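# Insert the loose short pin into the blocks' empty hole

## Task

Take the short pin lying free on the table (the one not already seated in a block) and drive it fully down into the one unfilled hole among the blocks. The blocks are not fixed, so the block containing that hole has to finish upright, no more than about a finger's width from its starting spot and turned about the way it began; otherwise the task counts as failed.

## Robot and tools

Robot: two 6-joint arms, left_arm and right_arm, on opposite sides of the table, each ending in a two-finger parallel gripper. Scene frame: origin roughly between the bases, +z up, table surface at z = +0.020 m. left_arm's base sits at (-0.028, +0.464, +0.039) m on the +y side; right_arm's at (-0.024, -0.461, +0.039) m. Each base is turned about 90 degrees about z (opposite ways), so the two arms' x and y axes do not match each other or the scene's. The names left and right say nothing about image sides.

Frames: every hand position, orientation, velocity and target an arm reports or accepts is in that arm's own base frame. The fixed camera and the table use the scene frame. A gripper's fingers point along its +x and open and close along its y. end_effector_position is the point midway between the fingers, 3 to 4 cm short of the tips; only the last 1.5 cm of each inner finger face is flat. Reported poses can be a few cm off, worse at long reach.

execute_actions(actions, cameras): actions is a list of actions; each action is a list of up to 15 rows, one row per 1/30 s step, and a short list repeats its final row until 15 steps are filled. Each row is one flat list of 14 numbers in [-1, 1] covering both arms: left_arm dx, dy, dz, rx, ry, rz, opening, then right_arm in the same order, even if one arm stays put. dx to rz are offsets, not poses: measured from that arm's Hand target at the start of the action, along that arm's base axes, with rotation about the Hand target's position. Rows inside one action all count from that same start, but each new action or call starts from the updated Hand target, so sending an offset again moves further. Scale: 1.0 = 0.6 m for dx/dy/dz and 180 degrees for rx/ry/rz, which together form one rotation vector. A translation longer than 1.0 gets shortened along its direction. opening is absolute, not an offset: +1 fully open (0.080 m), empty fingers touch near -0.78, anything lower down to -1 closes no further; a full close takes at least 0.6 s. All six pose numbers at 0 re-asks for the current Hand target. An opening of 0 is a real command, so resend the present opening to leave a gripper alone. An empty actions list just returns state and images. cameras picks images: omitted, null or ["all"] gives all, [] none; an unknown name invalidates the call.

move(target, speed, blend, opening_speed, blocking, cameras): target is one 14-number row laid out as above, or a list of up to 15 such rows; every row is an offset from the Hand targets at the move's start, not from the previous row. The path is straight, with no avoidance of objects or the other arm. speed is the top path speed in m/s, 0.002 to 2.4 (default 0.25), rotation capped at twice that in rad/s; give one value or one per target. blend (m) rounds corners between listed targets. opening_speed (units per second on the -1 to +1 scale, at least 0.2) ramps finger motion. blocking=false returns after about 0.5 s while the move continues. Faster moves lag more and hit harder; aiming far past a contact presses harder. Keep paths away from an arm's own base, which can flip its shoulder. The result adds a move: line with the ending (done, off_target, moving, held, fault, blocked) and limits such as paced (pose clipped) or held (steps withheld). blocked means the gripper stopped far from its drive point and now holds still.

wait(seconds 0 to 10) lets the scene run with commands held. stop brakes a running move. zoom_image(camera, region [x0, y0, x1, y1] in pixels, at most 504 x 504) enlarges part of cam_high, cam_left_wrist or cam_right_wrist's latest image. read_manual(section "licences") gives licence text only. finished_scene(scene 1) ends irreversibly; the pin must stay seated without the robot.

Result lines: end_effector_position (m), end_effector_quat_wxyz, velocities; Hand target (last commanded pose after clipping, the base for the next offsets); Tool commands; grip_measured (measured opening on the command scale, about 1 mm error, reading up to ~3 mm narrow when squeezing); Joint positions (gripper last, in metres); Joint velocities ("within noise" when still); Joint torques and External joint torques (positive toward larger joint angle). Per step the commanded orientation is clipped to within 32 degrees of the measured one, and grippers often stop short of or sag below targets; check the reported pose and send the missing offset, correcting tilt. Grip by commanding about 0.08 below grip_measured at first touch.

Cameras: cam_high (fixed, overhead), cam_left_wrist, cam_right_wrist, each 672x504; calibrations are approximate.

Avoid: knocking or shifting the blocks, dropping the pin or letting anything leave the table, fast impacts, hard jamming, gripper contact between the arms, and closing one gripper on the other's fingers. Contact torque at a joint's limit (waist 17.8, shoulder 22, elbow 22, wrist pitch 5.8, wrist yaw 5.78, wrist roll 5.42 N m) freezes that arm for 10 s. Long loads or stretched poses heat motors (MOTOR HOT from 50 °C, fault at 95 °C). Loose objects may occasionally get nudged.

Each tool is called after "Call:" as name([rows], argument=value, ...), one row to a line, values as JSON.

## Session

Call:
execute_actions(actions=[])

Scene clock: 0.00 s.
left_arm: end_effector_position=(+0.4690, +0.0855, +0.1831) grip_measured=+1.000 end_effector_quat_wxyz=(+0.957, -0.211, +0.045, +0.192) | right_arm: end_effector_position=(+0.0956, +0.1517, +0.1758) grip_measured=+0.980 end_effector_quat_wxyz=(+0.877, -0.204, +0.431, +0.059)
Joint positions: left_arm=[0.1 1.718 0.866 0.679 -0.258 -0.448 0.08] | right_arm=[1.559 1.168 0.984 -1.471 0.672 1.19 0.079]
Joint velocities: within noise
Joint torques (N m): no reading
External joint torques (N m): no reading
Motor temperatures (°C): left_arm=[28 29 26 33 26 33] | right_arm=[23 28 26 29 27 27]
Heat: left arm: hottest wrist pitch 33 °C (+0.0 °C/min); right arm: hottest wrist pitch 29 °C (+0.0 °C/min).
Hand target: left_arm +0.4693, +0.0855, +0.1869; +0.958, -0.212, +0.040, +0.191 | right_arm +0.0957, +0.1519, +0.1764; +0.878, -0.203, +0.430, +0.059
Tool commands: left_gripper/opening=+1.0 right_gripper/opening=+0.979834

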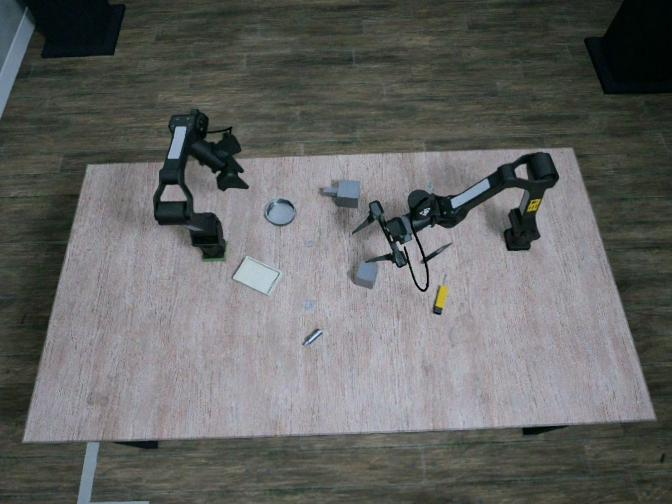

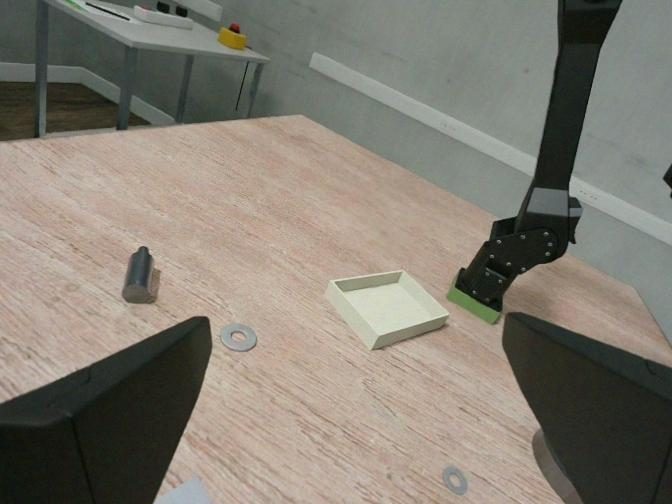

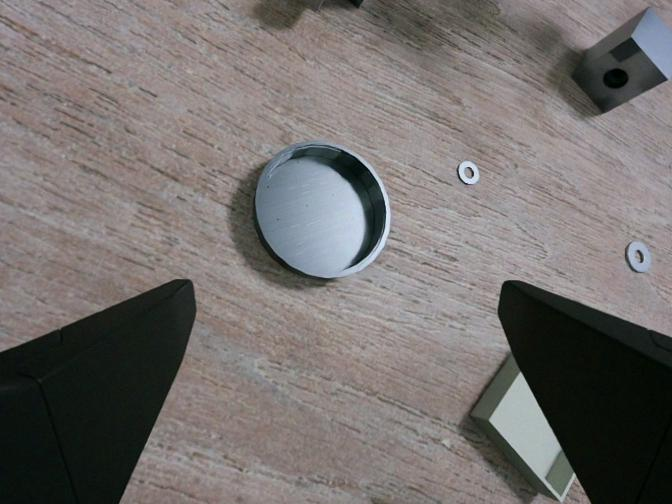

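Call:
zoom_image(camera="cam_high", region=[280, 160, 460, 300])

Call:
zoom_image(camera="cam_high", region=[280, 300, 350, 360])

Call:
zoom_image(camera="cam_right_wrist", region=[500, 0, 672, 130])

Call:
zoom_image(camera="cam_left_wrist", region=[90, 220, 200, 320])

Scaled by 2.800 from the camera's 672x504 image, which has a finer 960x720 frame.

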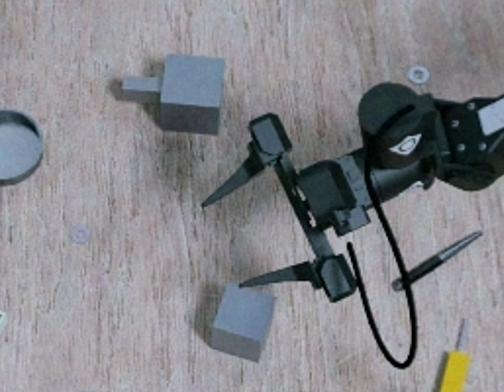

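Scaled by 7.200 from the camera's 672x504 image, which has a finer 960x720 frame.

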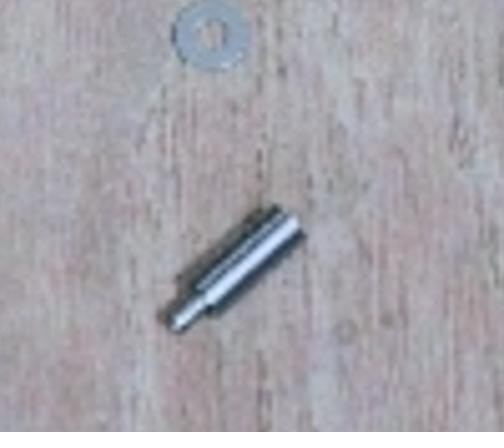

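Scaled by 2.930 from the camera's 672x504 image, which has a finer 960x720 frame.

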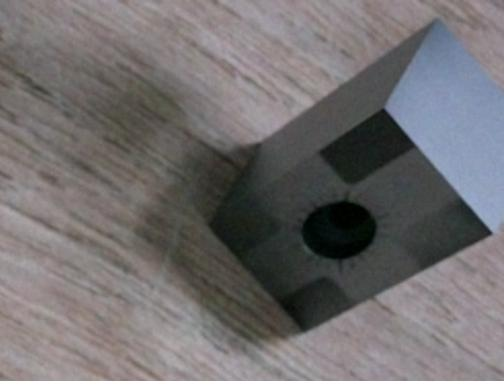

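Scaled by 4.582 from the camera's 672x504 image, which has a finer 960x720 frame.

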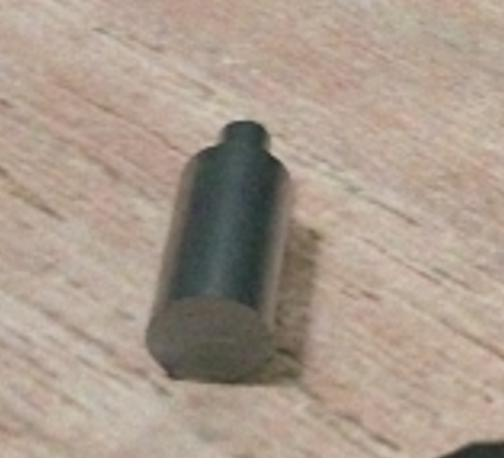

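Call:
move([
  [-0.115,0.024,-0.062,0.0806,0.2167,-0.1693,1, 0.307,-0.053,0.073,0.0935,0.0426,-0.0976,0.98],
  [-0.115,0.024,-0.062,0.0806,0.2167,-0.1693,1, 0.257,-0.503,0.073,0.0935,0.0426,-0.0976,0.98],
], blend=0.05)

Scene clock: 5.57 s.
left_arm: end_effector_position=(+0.3965, +0.0977, +0.1446) grip_measured=+1.000 end_effector_quat_wxyz=(+0.922, -0.002, +0.388, +0.000) | right_arm: end_effector_position=(+0.2482, -0.1485, +0.2184) grip_measured=+0.980 end_effector_quat_wxyz=(+0.865, -0.001, +0.502, +0.000)
Joint positions: left_arm=[0.324 1.562 1.059 -0.321 0.226 0.231 0.08] | right_arm=[-0.707 1.32 1.287 -1.128 -0.326 -0.639 0.079]
Joint velocities: within noise
Joint torques (N m): left_arm=[0.34 -5.02 8.97 1.03 0.25 0.1] | right_arm=[-0.13 -4.05 6.9 1 -0.34 -0.06]
External joint torques (N m): left_arm=[0.35 1.32 2.61 -0.31 0.14 0.1] | right_arm=[-0.13 0.19 0.76 0.04 -0.12 -0.07]
Motor temperatures (°C): left_arm=[28 30 27 34 26 33] | right_arm=[23 28 27 29 27 27]
Heat: left arm: hottest wrist pitch 34 °C (+10.8 °C/min); right arm: hottest wrist pitch 29 °C (+0.0 °C/min).
Hand target: left_arm +0.4004, +0.1001, +0.1498; +0.924, +0.000, +0.382, +0.000 | right_arm +0.2500, -0.1499, +0.2203; +0.866, -0.001, +0.500, +0.001
Off the commanded pose: left_arm 0.007 m, 1 deg | right_arm 0.003 m, 0 deg.
move: done
camera_calibration:
cam_left_wrist: T_world_to_cam=[[-0.0109401, -0.999925, -0.00548031, 0.110183], [-0.90058, 0.0122346, -0.434519, 0.449738], [0.434554, 0.000181794, -0.900646, 0.0352179], [0, 0, 0, 1]] pos_world=[0.390926, 0.104666, 0.227742]
cam_right_wrist: T_world_to_cam=[[0.0151873, -0.999724, 0.0179169, -0.150419], [-0.994557, -0.0169513, -0.10281, 0.290347], [0.103085, -0.0162579, -0.99454, 0.266989], [0, 0, 0, 1]] pos_world=[0.263528, -0.141115, 0.298077]

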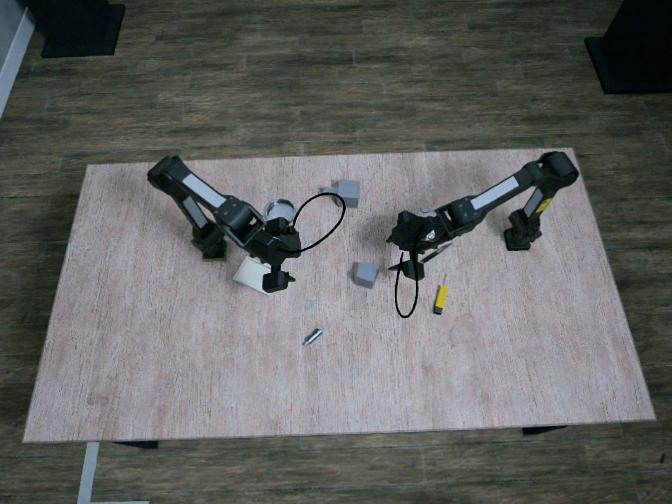

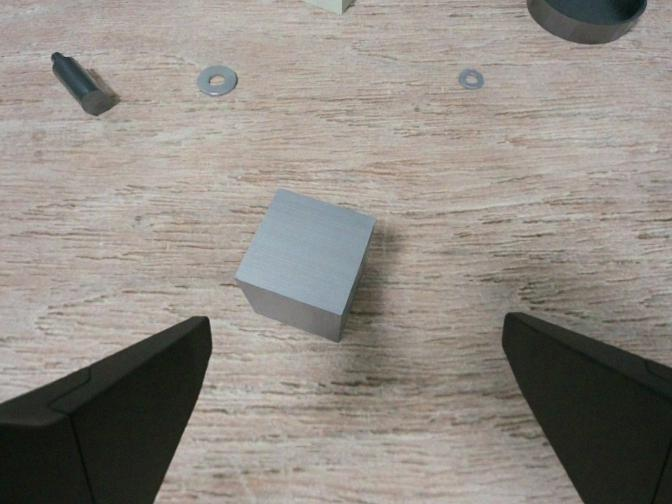

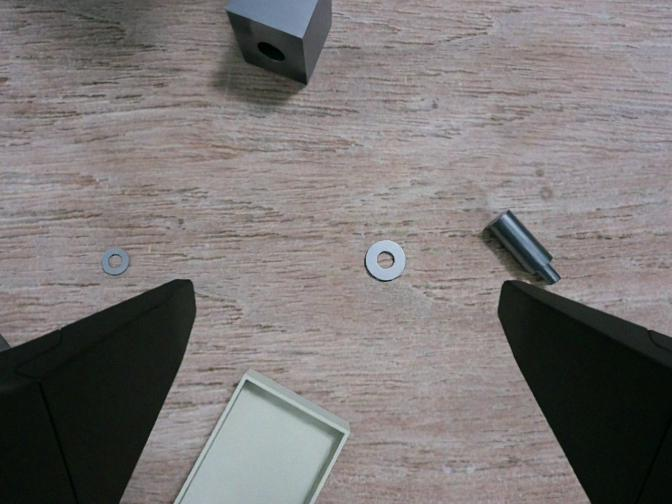

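Call:
zoom_image(camera="cam_left_wrist", region=[210, 170, 400, 350])

Call:
zoom_image(camera="cam_right_wrist", region=[460, 190, 590, 300])

Call:
zoom_image(camera="cam_right_wrist", region=[210, 0, 350, 110])

Call:
zoom_image(camera="cam_left_wrist", region=[30, 30, 140, 130])

Call:
zoom_image(camera="cam_high", region=[340, 250, 400, 300])

Call:
zoom_image(camera="cam_high", region=[315, 165, 375, 225])

Scaled by 2.653 from the camera's 672x504 image, which has a finer 960x720 frame.

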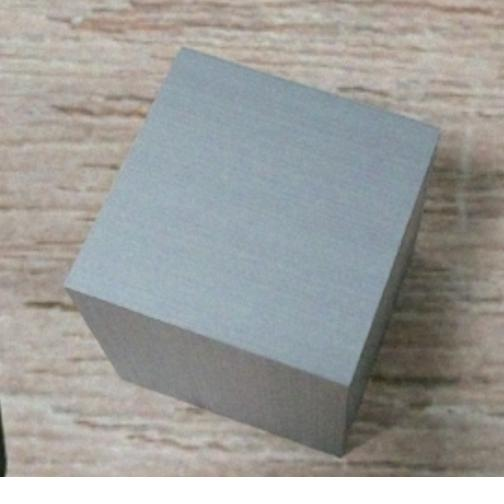

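Scaled by 3.877 from the camera's 672x504 image, which has a finer 960x720 frame.

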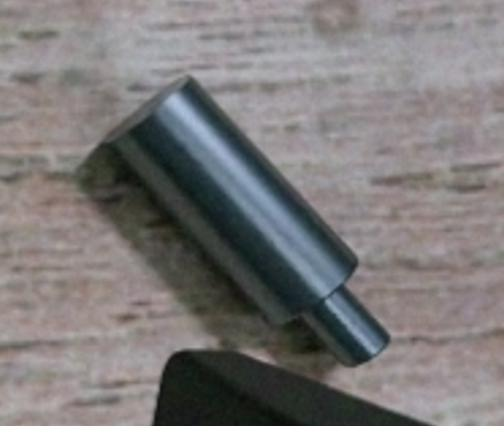

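Scaled by 3.600 from the camera's 672x504 image, which has a finer 960x720 frame.

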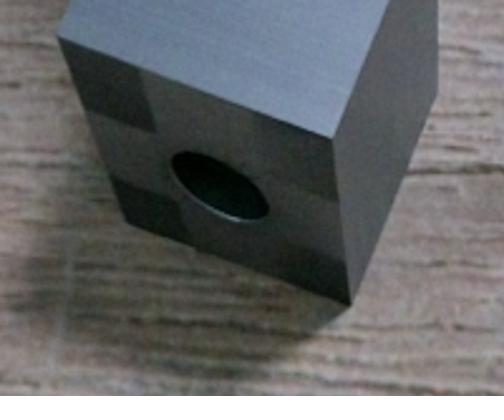

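Scaled by 4.582 from the camera's 672x504 image, which has a finer 960x720 frame.

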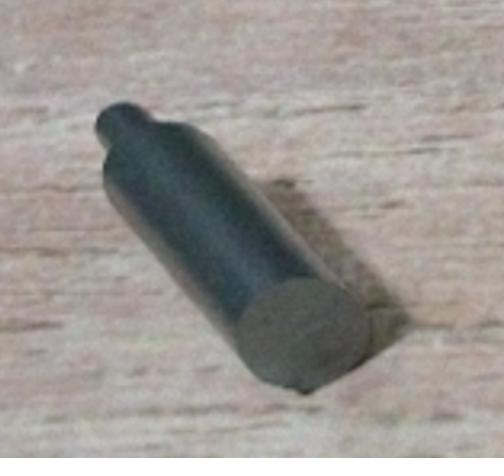

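Scaled by 8.400 from the camera's 672x504 image, which has a finer 960x720 frame.

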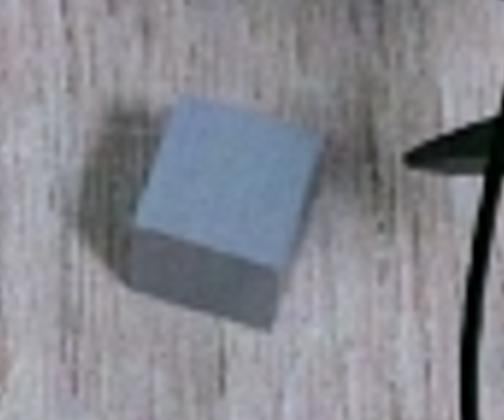

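Scaled by 8.400 from the camera's 672x504 image, which has a finer 960x720 frame.

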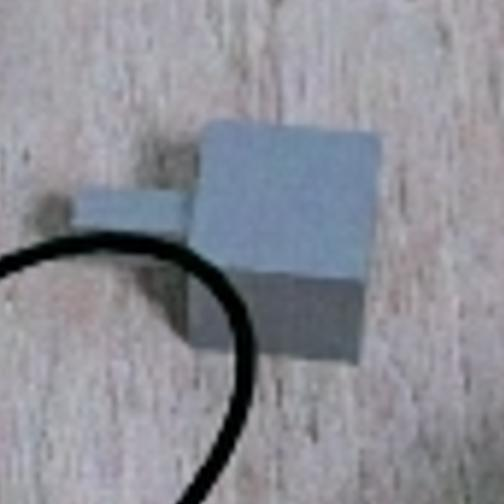

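Call:
zoom_image(camera="cam_high", region=[360, 130, 600, 310])

Call:
zoom_image(camera="cam_high", region=[140, 140, 380, 320])

Scaled by 2.100 from the camera's 672x504 image, which has a finer 960x720 frame.

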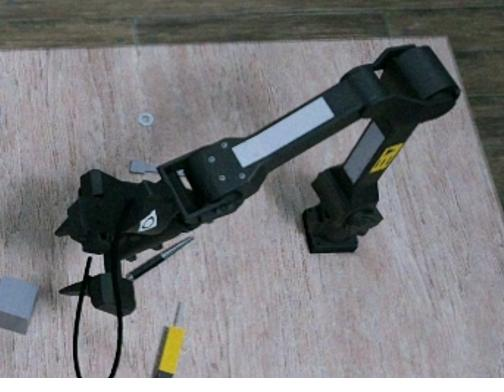

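Scaled by 2.100 from the camera's 672x504 image, which has a finer 960x720 frame.

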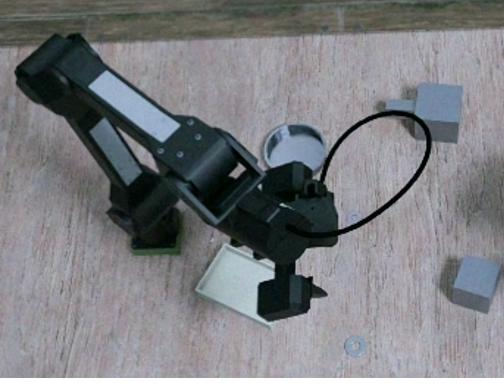

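Call:
move(target=[0,0,0,0,0,0,1, 0.192,0.132,-0.296,-0.0421,-0.2477,-0.1017,0.98])

Scene clock: 11.90 s.
left_arm: end_effector_position=(+0.3965, +0.0977, +0.1446) grip_measured=+1.000 end_effector_quat_wxyz=(+0.922, -0.002, +0.388, +0.000) | right_arm: end_effector_position=(+0.3658, -0.0711, +0.0453) grip_measured=+0.980 end_effector_quat_wxyz=(+0.978, +0.021, +0.126, -0.165)
Joint positions: left_arm=[0.324 1.562 1.059 -0.321 0.226 0.232 0.08] | right_arm=[-0.102 1.949 0.324 1.362 0.226 0.059 0.079]
Joint velocities: within noise
Joint torques (N m): left_arm=[0.36 -5.05 8.98 1.03 0.25 0.1] | right_arm=[0.23 -5.22 2.43 2.24 0.14 0.07]
External joint torques (N m): left_arm=[0.39 1.24 2.68 -0.29 0.14 0.09] | right_arm=[0.22 0.34 -0.35 0.54 0.11 0.07]
Motor temperatures (°C): left_arm=[28 31 28 34 26 33] | right_arm=[23 28 28 30 27 27]
Heat: left arm: hottest wrist pitch 34 °C (+5.0 °C/min); right arm: hottest wrist pitch 30 °C (+5.0 °C/min).
Hand target: left_arm +0.4004, +0.1001, +0.1498; +0.924, +0.000, +0.382, +0.000 | right_arm +0.3652, -0.0707, +0.0427; +0.977, +0.021, +0.129, -0.166
Off the commanded pose: left_arm 0.007 m, 1 deg | right_arm 0.003 m, 0 deg.
move: done
camera_calibration:
cam_left_wrist: T_world_to_cam=[[-0.0111654, -0.999921, -0.00570209, 0.110322], [-0.900576, 0.012534, -0.434518, 0.449705], [0.434556, 0.000283579, -0.900645, 0.0352062], [0, 0, 0, 1]] pos_world=[0.390926, 0.104666, 0.227742]
cam_right_wrist: T_world_to_cam=[[-0.329174, -0.943996, 0.0227302, 0.0579493], [-0.5928, 0.187854, -0.783134, 0.28929], [0.735005, -0.271262, -0.621437, -0.182124], [0, 0, 0, 1]] pos_world=[0.324428, -0.0490437, 0.112057]

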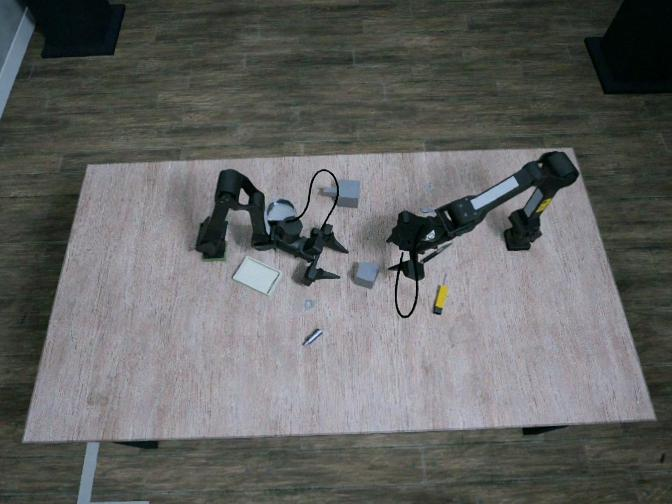

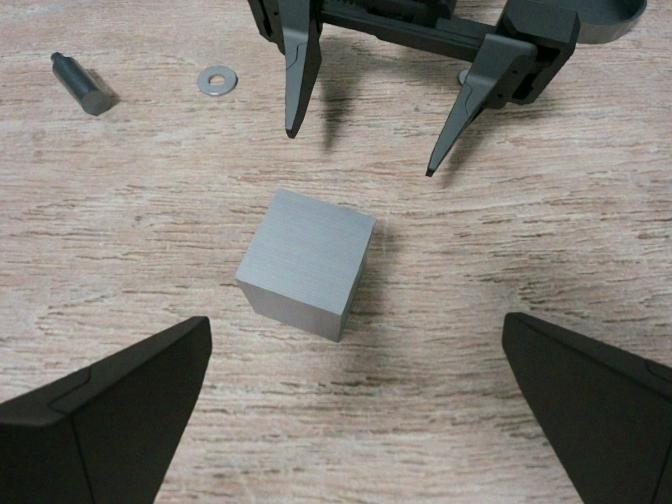

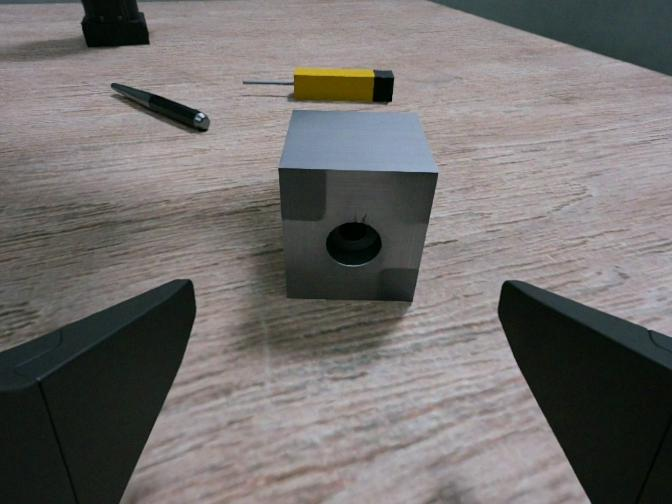

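Call:
zoom_image(camera="cam_right_wrist", region=[270, 90, 450, 310])

Scaled by 2.291 from the camera's 672x504 image, which has a finer 960x720 frame.

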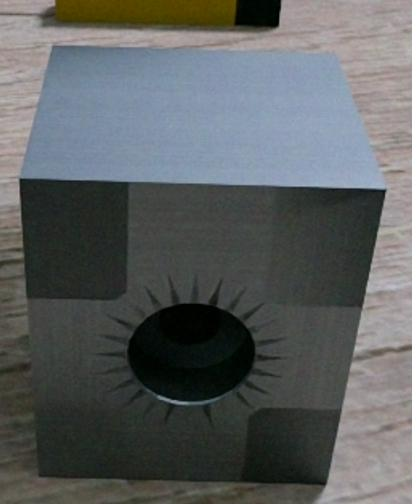

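Call:
zoom_image(camera="cam_right_wrist", region=[315, 210, 395, 275])

Scaled by 6.300 from the camera's 672x504 image, which has a finer 960x720 frame.

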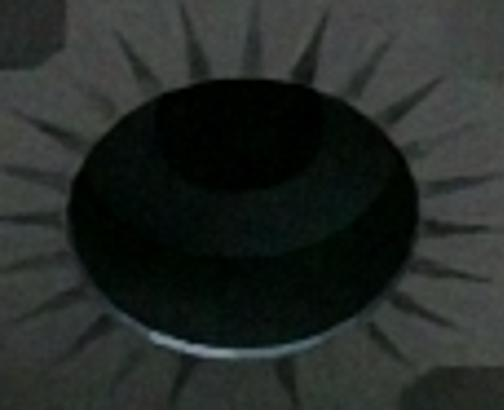

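Call:
move([
  [-0.15,0,0.05,0,0,0,1, -0.009,-0.166,0.196,0.0978,0.0198,-0.3198,0.98],
  [-0.15,0,0.05,0,0,0,1, -0.065,-0.326,0.129,0.1956,0.0395,-0.6397,0.98],
], blend=0.04)

Scene clock: 18.63 s.
left_arm: end_effector_position=(+0.3131, +0.1005, +0.1803) grip_measured=+1.000 end_effector_quat_wxyz=(+0.924, -0.001, +0.383, +0.001) | right_arm: end_effector_position=(+0.3242, -0.2658, +0.1237) grip_measured=+0.980 end_effector_quat_wxyz=(-0.370, -0.375, -0.127, +0.840)
Joint positions: left_arm=[0.452 1.234 0.932 -0.537 0.313 0.329 0.08] | right_arm=[-0.445 2.305 2.061 -1.563 0.73 2.01 0.079]
Joint velocities: within noise
Joint torques (N m): left_arm=[0.33 -4.55 5.66 1 0.32 0.08] | right_arm=[0.04 -9.94 5.9 -0.27 0.31 0.15]
External joint torques (N m): left_arm=[0.33 -0.46 -0.83 -0.31 0.16 0.08] | right_arm=[0.03 0.34 0.69 -0.18 -0.15 0.15]
Motor temperatures (°C): left_arm=[28 31 28 35 26 33] | right_arm=[23 29 29 31 27 27]
Heat: left arm: hottest wrist pitch 35 °C (+6.4 °C/min); right arm: hottest wrist pitch 31 °C (+6.4 °C/min).
Hand target: left_arm +0.3104, +0.1000, +0.1798; +0.924, +0.000, +0.382, +0.001 | right_arm +0.3262, -0.2662, +0.1202; -0.335, -0.356, -0.139, +0.861
Off the commanded pose: left_arm 0.003 m, 0 deg | right_arm 0.004 m, 5 deg.
joint sent to its limit (right arm) — joint 4 (wrist pitch), lower limit. The joint targets are off in orientation, not in position.
move: off_target (right_arm)
camera_calibration:
cam_left_wrist: T_world_to_cam=[[-0.0109141, -0.999895, -0.00953377, 0.113016], [-0.895819, 0.0140134, -0.444199, 0.39008], [0.444286, 0.00369252, -0.895878, 0.099336], [0, 0, 0, 1]] pos_world=[0.306541, 0.107171, 0.263343]
cam_right_wrist: T_world_to_cam=[[-0.72571, 0.686501, -0.0454119, 0.429042], [0.65804, 0.673326, -0.337069, 0.0308637], [-0.200821, -0.274497, -0.940384, 0.186206], [0, 0, 0, 1]] pos_world=[0.328445, -0.264206, 0.204992]

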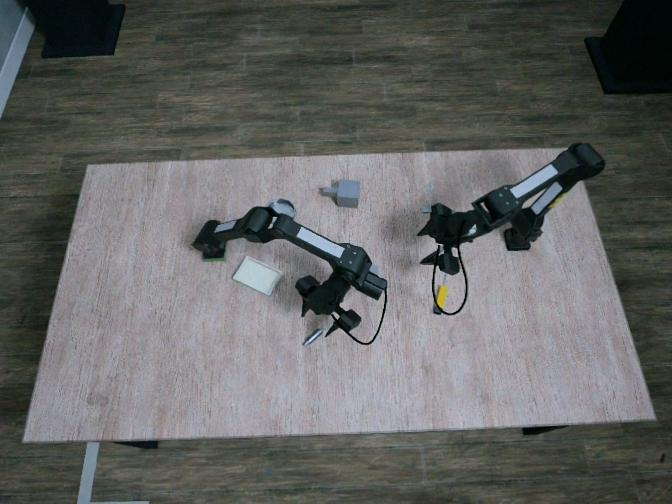

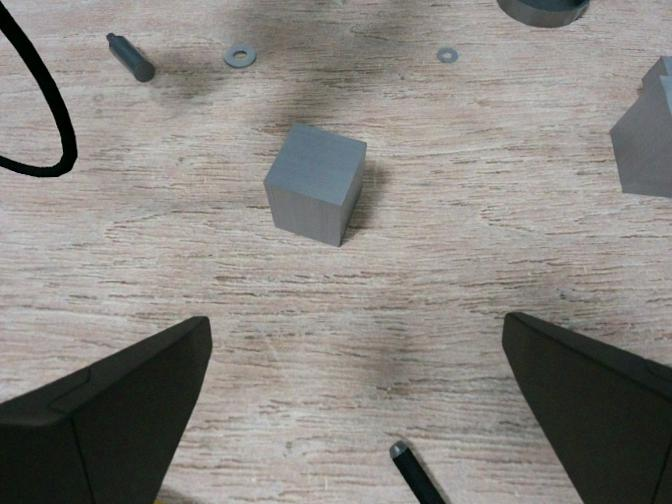

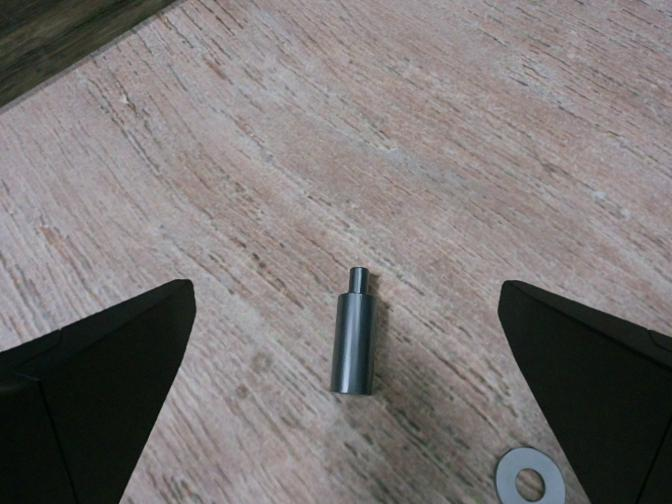

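Call:
move(target=[0,0,0,0,0,0,1, 0,-0.003,-0.130,0.0188,-0.0208,0.0009,0.98], speed=0.15)

Scene clock: 20.30 s.
left_arm: end_effector_position=(+0.3131, +0.1005, +0.1803) grip_measured=+1.000 end_effector_quat_wxyz=(+0.924, -0.001, +0.383, +0.001) | right_arm: end_effector_position=(+0.3275, -0.2684, +0.0479) grip_measured=+0.980 end_effector_quat_wxyz=(-0.333, -0.397, -0.150, +0.842)
Joint positions: left_arm=[0.452 1.234 0.932 -0.537 0.313 0.329 0.08] | right_arm=[-0.47 2.41 1.966 -1.396 0.649 2.019 0.079]
Joint velocities: within noise
Joint torques (N m): left_arm=[0.34 -4.56 5.66 1.02 0.31 0.09] | right_arm=[-0.07 -10.68 4.25 -0.05 0.27 0.12]
External joint torques (N m): left_arm=[0.33 -0.53 -0.75 -0.27 0.16 0.09] | right_arm=[-0.08 0.01 -0.8 0.1 -0.14 0.12]
Motor temperatures (°C): left_arm=[28 32 28 35 26 33] | right_arm=[23 30 29 31 27 27]
Heat: left arm: hottest wrist pitch 35 °C (+5.9 °C/min); right arm: hottest wrist pitch 31 °C (+5.9 °C/min).
Hand target: left_arm +0.3104, +0.1000, +0.1798; +0.924, +0.000, +0.382, +0.001 | right_arm +0.3261, -0.2681, +0.0421; -0.330, -0.394, -0.153, +0.844
Off the commanded pose: left_arm 0.003 m, 0 deg | right_arm 0.006 m, 1 deg.
move: done
camera_calibration:
cam_left_wrist: T_world_to_cam=[[-0.0109141, -0.999895, -0.00953377, 0.113016], [-0.895819, 0.0140134, -0.444199, 0.39008], [0.444286, 0.00369252, -0.895878, 0.099336], [0, 0, 0, 1]] pos_world=[0.306541, 0.107171, 0.263343]
cam_right_wrist: T_world_to_cam=[[-0.688907, 0.724826, 0.00586483, 0.425581], [0.695546, 0.663312, -0.276103, -0.0129662], [-0.204017, -0.18613, -0.96111, 0.14067], [0, 0, 0, 1]] pos_world=[0.330903, -0.273689, 0.129124]

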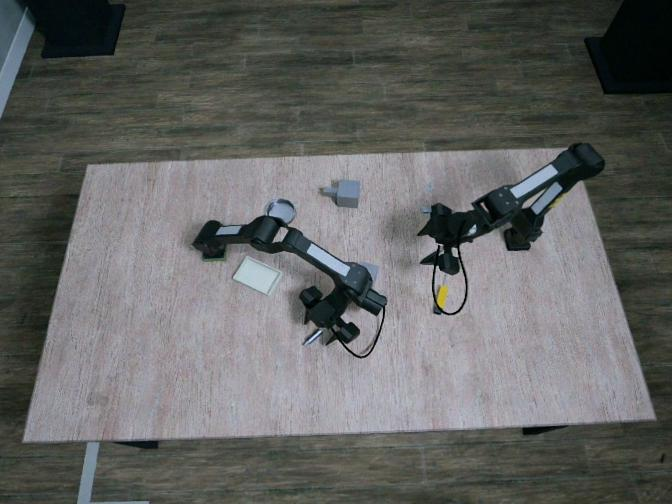

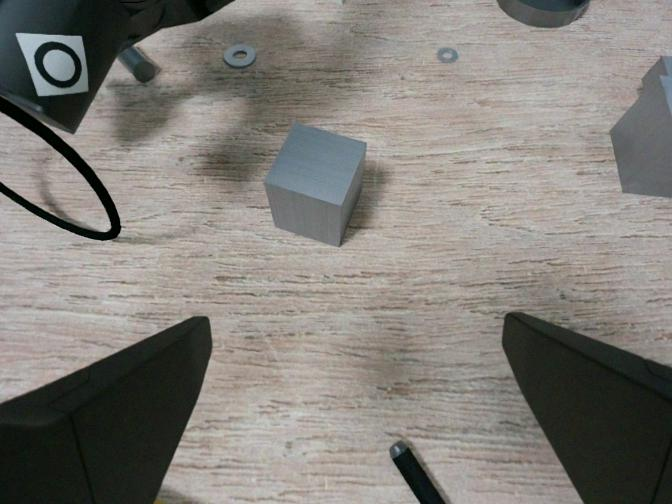

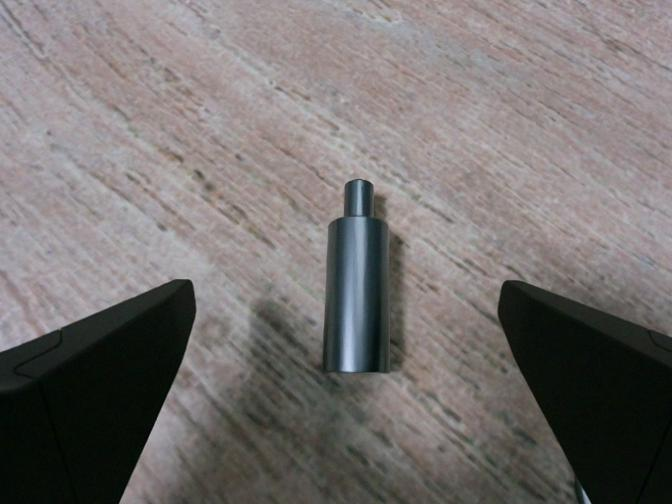

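Call:
zoom_image(camera="cam_right_wrist", region=[300, 160, 430, 390])

Scaled by 2.191 from the camera's 672x504 image, which has a finer 960x720 frame.

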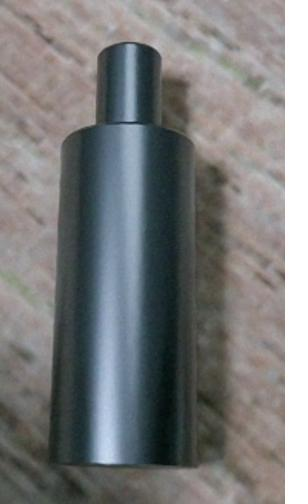

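Call:
move(target=[0,0,0,0,0,0,1, -0.0033,0.0042,-0.028,0,0,-0.007,0.98], speed=0.1, cameras=["cam_right_wrist"])

Call:
zoom_image(camera="cam_right_wrist", region=[280, 130, 430, 430])

Scene clock: 21.93 s.
left_arm: end_effector_position=(+0.3131, +0.1005, +0.1803) grip_measured=+1.000 end_effector_quat_wxyz=(+0.924, +0.000, +0.383, +0.001) | right_arm: end_effector_position=(+0.3263, -0.2669, +0.0328) grip_measured=+0.980 end_effector_quat_wxyz=(-0.325, -0.400, -0.143, +0.845)
Joint positions: left_arm=[0.452 1.234 0.932 -0.537 0.313 0.329 0.08] | right_arm=[-0.47 2.427 1.936 -1.359 0.642 2.046 0.079]
Joint velocities: within noise
Joint torques (N m): left_arm=[0.35 -4.54 5.67 1 0.32 0.09] | right_arm=[0.01 -10.35 3.9 -0.08 0.26 0.15]
External joint torques (N m): left_arm=[0.37 -0.48 -0.76 -0.29 0.17 0.09] | right_arm=[0.07 0.42 -1.13 0.08 -0.16 0.14]
Motor temperatures (°C): left_arm=[28 32 29 35 26 33] | right_arm=[23 30 29 30 27 27]
Heat: left arm: hottest wrist pitch 35 °C (+5.5 °C/min); right arm: hottest shoulder 30 °C (+5.5 °C/min).
Hand target: left_arm +0.3104, +0.1000, +0.1798; +0.924, +0.000, +0.382, +0.000 | right_arm +0.3242, -0.2656, +0.0253; -0.320, -0.396, -0.149, +0.848
Off the commanded pose: left_arm 0.003 m, 0 deg | right_arm 0.008 m, 1 deg.
move: done
camera_calibration:
cam_right_wrist: T_world_to_cam=[[-0.672125, 0.740438, 0.0000754111, 0.422646], [0.712119, 0.646447, -0.273848, -0.0273311], [-0.202816, -0.184007, -0.961773, 0.12648], [0, 0, 0, 1]] pos_world=[0.329186, -0.272002, 0.114129]
Images, in order (width x height): cam_right_wrist 672x504.

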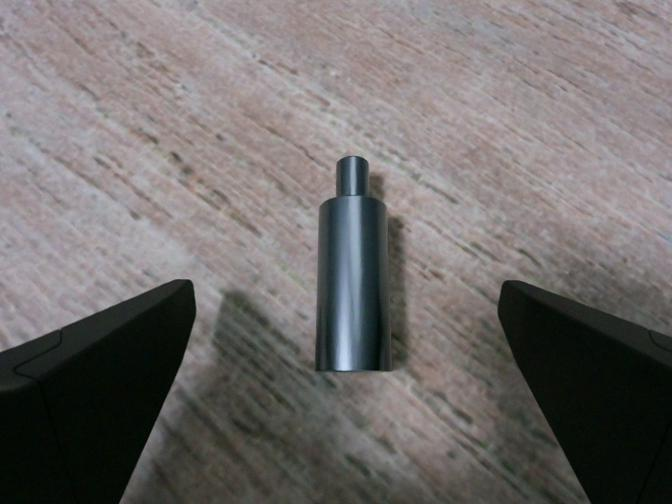

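Scaled by 1.680 from the camera's 672x504 image, which has a finer 960x720 frame.

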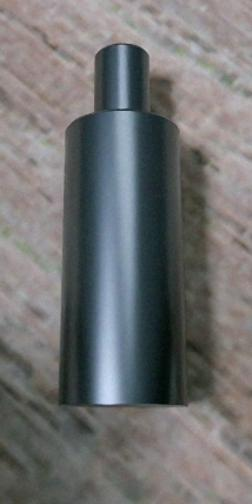

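Call:
zoom_image(camera="cam_right_wrist", region=[150, 200, 560, 500])

Call:
zoom_image(camera="cam_left_wrist", region=[0, 0, 250, 180])

Scaled by 1.229 from the camera's 672x504 image, which has a finer 960x720 frame.

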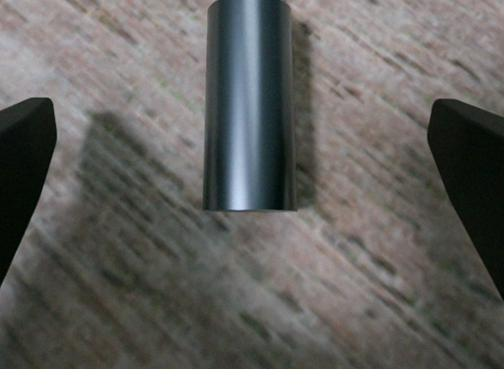

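This scene's latest camera images include none from cam_left_wrist. They are from: cam_right_wrist. cam_left_wrist's image comes with the result of a call that names it in "cameras".

Call:
move(target=[0,0,0,0,0,0,1, -0.0023,0.0025,-0.0217,0,0,0,0.98], speed=0.1, cameras=["cam_right_wrist","cam_left_wrist"])

Call:
zoom_image(camera="cam_right_wrist", region=[150, 120, 560, 420])

Call:
zoom_image(camera="cam_left_wrist", region=[0, 0, 250, 180])

Scene clock: 23.23 s.
left_arm: end_effector_position=(+0.3131, +0.1005, +0.1803) grip_measured=+1.000 end_effector_quat_wxyz=(+0.924, +0.000, +0.383, +0.001) | right_arm: end_effector_position=(+0.3254, -0.2663, +0.0214) grip_measured=+0.980 end_effector_quat_wxyz=(-0.325, -0.402, -0.141, +0.844)
Joint positions: left_arm=[0.452 1.234 0.932 -0.537 0.313 0.329 0.08] | right_arm=[-0.47 2.434 1.901 -1.315 0.642 2.049 0.079]
Joint velocities: within noise
Joint torques (N m): left_arm=[0.35 -4.57 5.68 0.99 0.33 0.09] | right_arm=[0.17 -9.95 3.61 -0.05 0.25 0.1]
External joint torques (N m): left_arm=[0.38 -0.56 -0.74 -0.3 0.18 0.09] | right_arm=[0.16 0.8 -1.37 0.1 -0.16 0.1]
Motor temperatures (°C): left_arm=[28 32 29 35 26 33] | right_arm=[23 30 29 30 27 27]
Heat: left arm: hottest wrist pitch 35 °C (+5.2 °C/min); right arm: hottest shoulder 30 °C (+5.2 °C/min).
Hand target: left_arm +0.3104, +0.1000, +0.1798; +0.924, +0.000, +0.382, +0.000 | right_arm +0.3228, -0.2641, +0.0123; -0.320, -0.395, -0.149, +0.848
Off the commanded pose: left_arm 0.003 m, 0 deg | right_arm 0.010 m, 1 deg.
move: off_target (right_arm)
camera_calibration:
cam_left_wrist: T_world_to_cam=[[-0.0112263, -0.999889, -0.00980292, 0.113183], [-0.895813, 0.0144127, -0.444197, 0.390035], [0.444289, 0.0037949, -0.895876, 0.0993238], [0, 0, 0, 1]] pos_world=[0.306541, 0.107172, 0.263344]
cam_right_wrist: T_world_to_cam=[[-0.670646, 0.74176, -0.00505011, 0.421583], [0.714588, 0.644223, -0.272655, -0.0315773], [-0.198991, -0.186464, -0.962099, 0.113517], [0, 0, 0, 1]] pos_world=[0.327887, -0.271204, 0.102734]
Images, in order (width x height): cam_left_wrist 672x504, cam_right_wrist 672x504.

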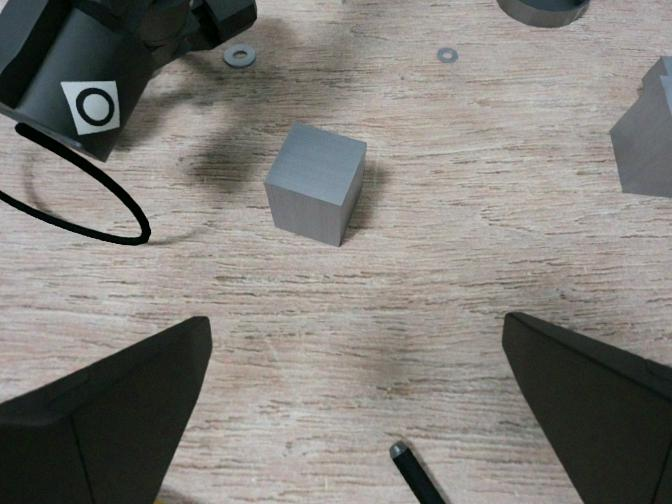

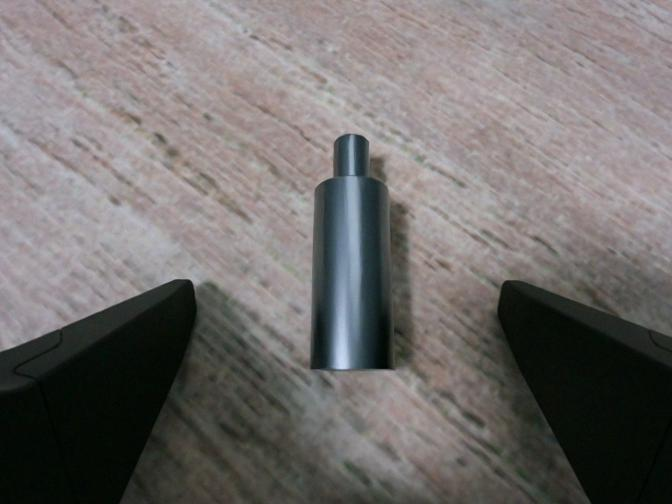

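Scaled by 1.229 from the camera's 672x504 image, which has a finer 960x720 frame.

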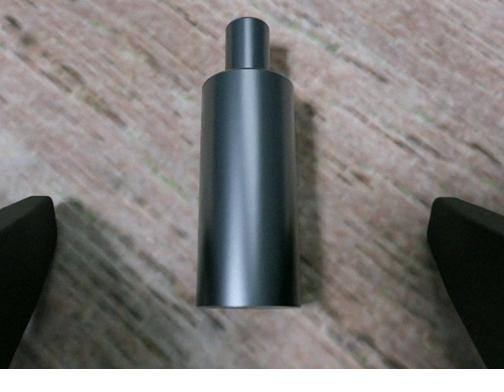

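Scaled by 2.016 from the camera's 672x504 image, which has a finer 960x720 frame.

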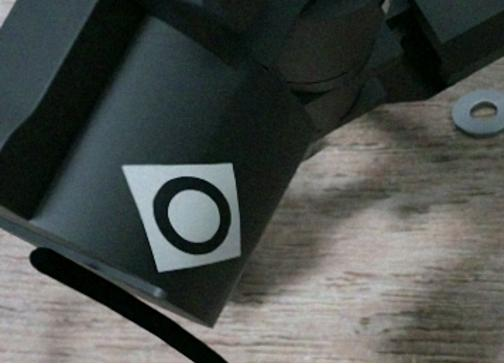

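Call:
move(target=[0,0,0,0,0,0,1, -0.0012,0.0013,-0.0140,0,0,0,0.98], speed=0.05, cameras=["cam_right_wrist"])

Call:
zoom_image(camera="cam_right_wrist", region=[150, 120, 560, 420])

Scene clock: 24.23 s.
left_arm: end_effector_position=(+0.3131, +0.1005, +0.1803) grip_measured=+1.000 end_effector_quat_wxyz=(+0.924, +0.000, +0.383, +0.001) | right_arm: end_effector_position=(+0.3254, -0.2658, +0.0185) grip_measured=+0.980 end_effector_quat_wxyz=(-0.327, -0.401, -0.139, +0.844)
Joint positions: left_arm=[0.452 1.234 0.932 -0.537 0.313 0.329 0.08] | right_arm=[-0.467 2.434 1.887 -1.299 0.647 2.051 0.079]
Joint velocities: within noise
Joint torques (N m): left_arm=[0.36 -4.54 5.67 1 0.33 0.1] | right_arm=[0.03 -8.98 2.88 0.83 0.08 0.07]
External joint torques (N m): left_arm=[0.35 -0.56 -0.71 -0.28 0.18 0.1] | right_arm=[0.03 1.71 -2.05 0.99 -0.34 0.07]
Motor temperatures (°C): left_arm=[28 32 29 35 26 33] | right_arm=[23 30 29 30 27 27]
Heat: left arm: hottest wrist pitch 35 °C (+5.0 °C/min); right arm: hottest shoulder 30 °C (+5.0 °C/min).
Hand target: left_arm +0.3104, +0.1000, +0.1798; +0.924, +0.000, +0.382, +0.000 | right_arm +0.3221, -0.2633, +0.0039; -0.320, -0.396, -0.149, +0.848
Off the commanded pose: left_arm 0.003 m, 0 deg | right_arm 0.015 m, 2 deg.
move: off_target (right_arm)
camera_calibration:
cam_right_wrist: T_world_to_cam=[[-0.672603, 0.739932, -0.0102825, 0.421427], [0.713053, 0.644328, -0.276399, -0.0321696], [-0.197891, -0.193239, -0.960988, 0.108636], [0, 0, 0, 1]] pos_world=[0.32789, -0.270107, 0.0998398]
Images, in order (width x height): cam_right_wrist 672x504.

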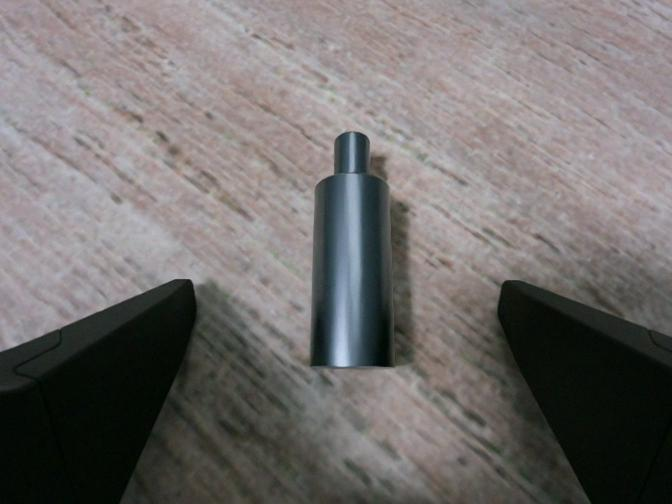

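Scaled by 1.229 from the camera's 672x504 image, which has a finer 960x720 frame.

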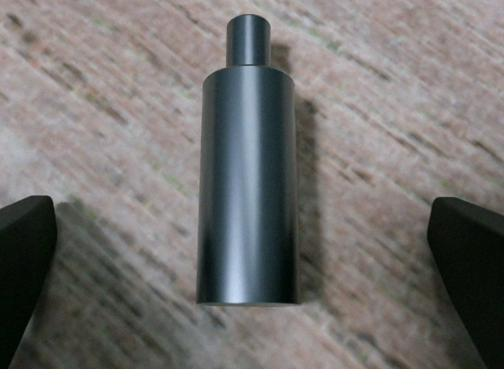

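Call:
wait(seconds=0.1)

Call:
zoom_image(camera="cam_high", region=[280, 230, 400, 360])

Call:
zoom_image(camera="cam_left_wrist", region=[0, 0, 400, 260])

Scene clock: 24.57 s.
left_arm: end_effector_position=(+0.3131, +0.1005, +0.1803) grip_measured=+1.000 end_effector_quat_wxyz=(+0.924, +0.000, +0.383, +0.001) | right_arm: end_effector_position=(+0.3254, -0.2658, +0.0185) grip_measured=+0.980 end_effector_quat_wxyz=(-0.327, -0.401, -0.139, +0.844)
Joint positions: left_arm=[0.452 1.234 0.932 -0.537 0.313 0.329 0.08] | right_arm=[-0.467 2.434 1.887 -1.299 0.647 2.051 0.079]
Joint velocities: within noise
Joint torques (N m): left_arm=[0.32 -4.54 5.65 1.01 0.32 0.1] | right_arm=[0 -8.98 2.88 0.84 0.08 0.08]
External joint torques (N m): left_arm=[0.32 -0.41 -0.93 -0.33 0.17 0.1] | right_arm=[0.01 1.84 -2.11 1 -0.34 0.09]
Motor temperatures (°C): left_arm=[28 32 29 35 26 33] | right_arm=[23 30 29 30 27 27]
Heat: left arm: hottest wrist pitch 35 °C (+4.9 °C/min); right arm: hottest shoulder 30 °C (+4.9 °C/min).
Hand target: left_arm +0.3104, +0.1000, +0.1798; +0.924, +0.000, +0.382, +0.000 | right_arm +0.3221, -0.2633, +0.0039; -0.320, -0.396, -0.149, +0.848
Tool commands: left_gripper/opening=+1.0 right_gripper/opening=+1.0
Off the commanded pose: left_arm 0.003 m, 0 deg | right_arm 0.015 m, 2 deg.
wait: 0.10 s; at rest from the start
camera_calibration:
cam_left_wrist: T_world_to_cam=[[-0.0112263, -0.999889, -0.00980292, 0.113183], [-0.895813, 0.0144127, -0.444197, 0.390035], [0.444289, 0.0037949, -0.895876, 0.0993238], [0, 0, 0, 1]] pos_world=[0.306541, 0.107172, 0.263344]
cam_right_wrist: T_world_to_cam=[[-0.672603, 0.739932, -0.0102825, 0.421427], [0.713053, 0.644328, -0.276399, -0.0321696], [-0.197891, -0.193239, -0.960988, 0.108636], [0, 0, 0, 1]] pos_world=[0.32789, -0.270107, 0.0998398]

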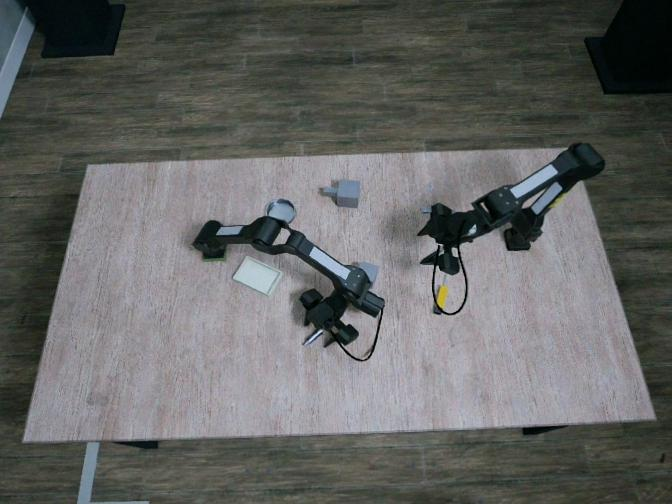

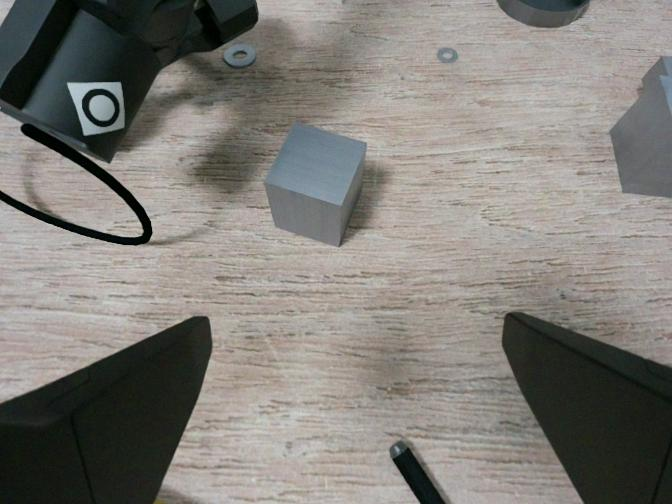

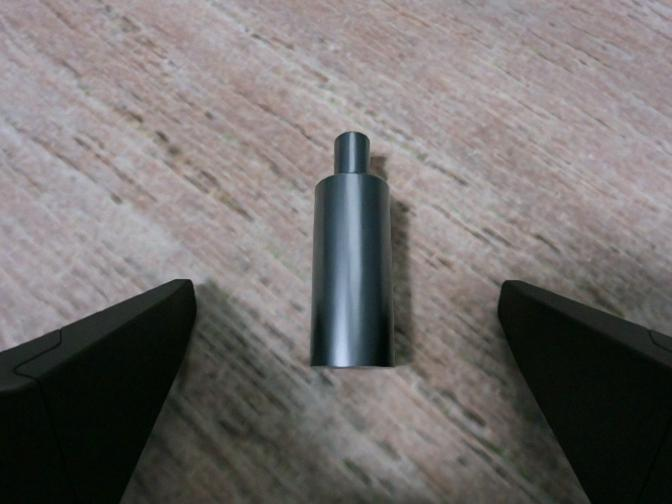

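Scaled by 3.877 from the camera's 672x504 image, which has a finer 960x720 frame.

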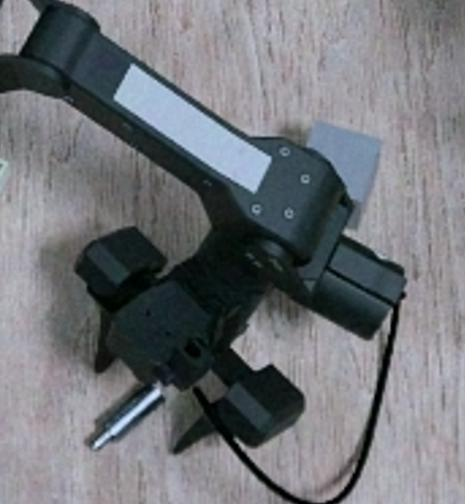

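Scaled by 1.260 from the camera's 672x504 image, which has a finer 960x720 frame.

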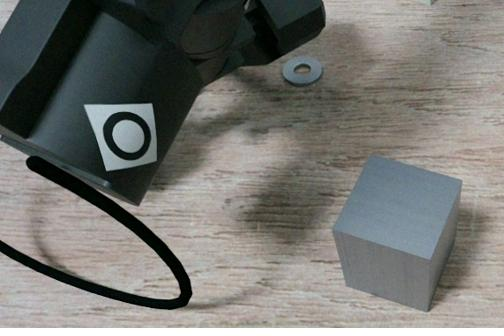

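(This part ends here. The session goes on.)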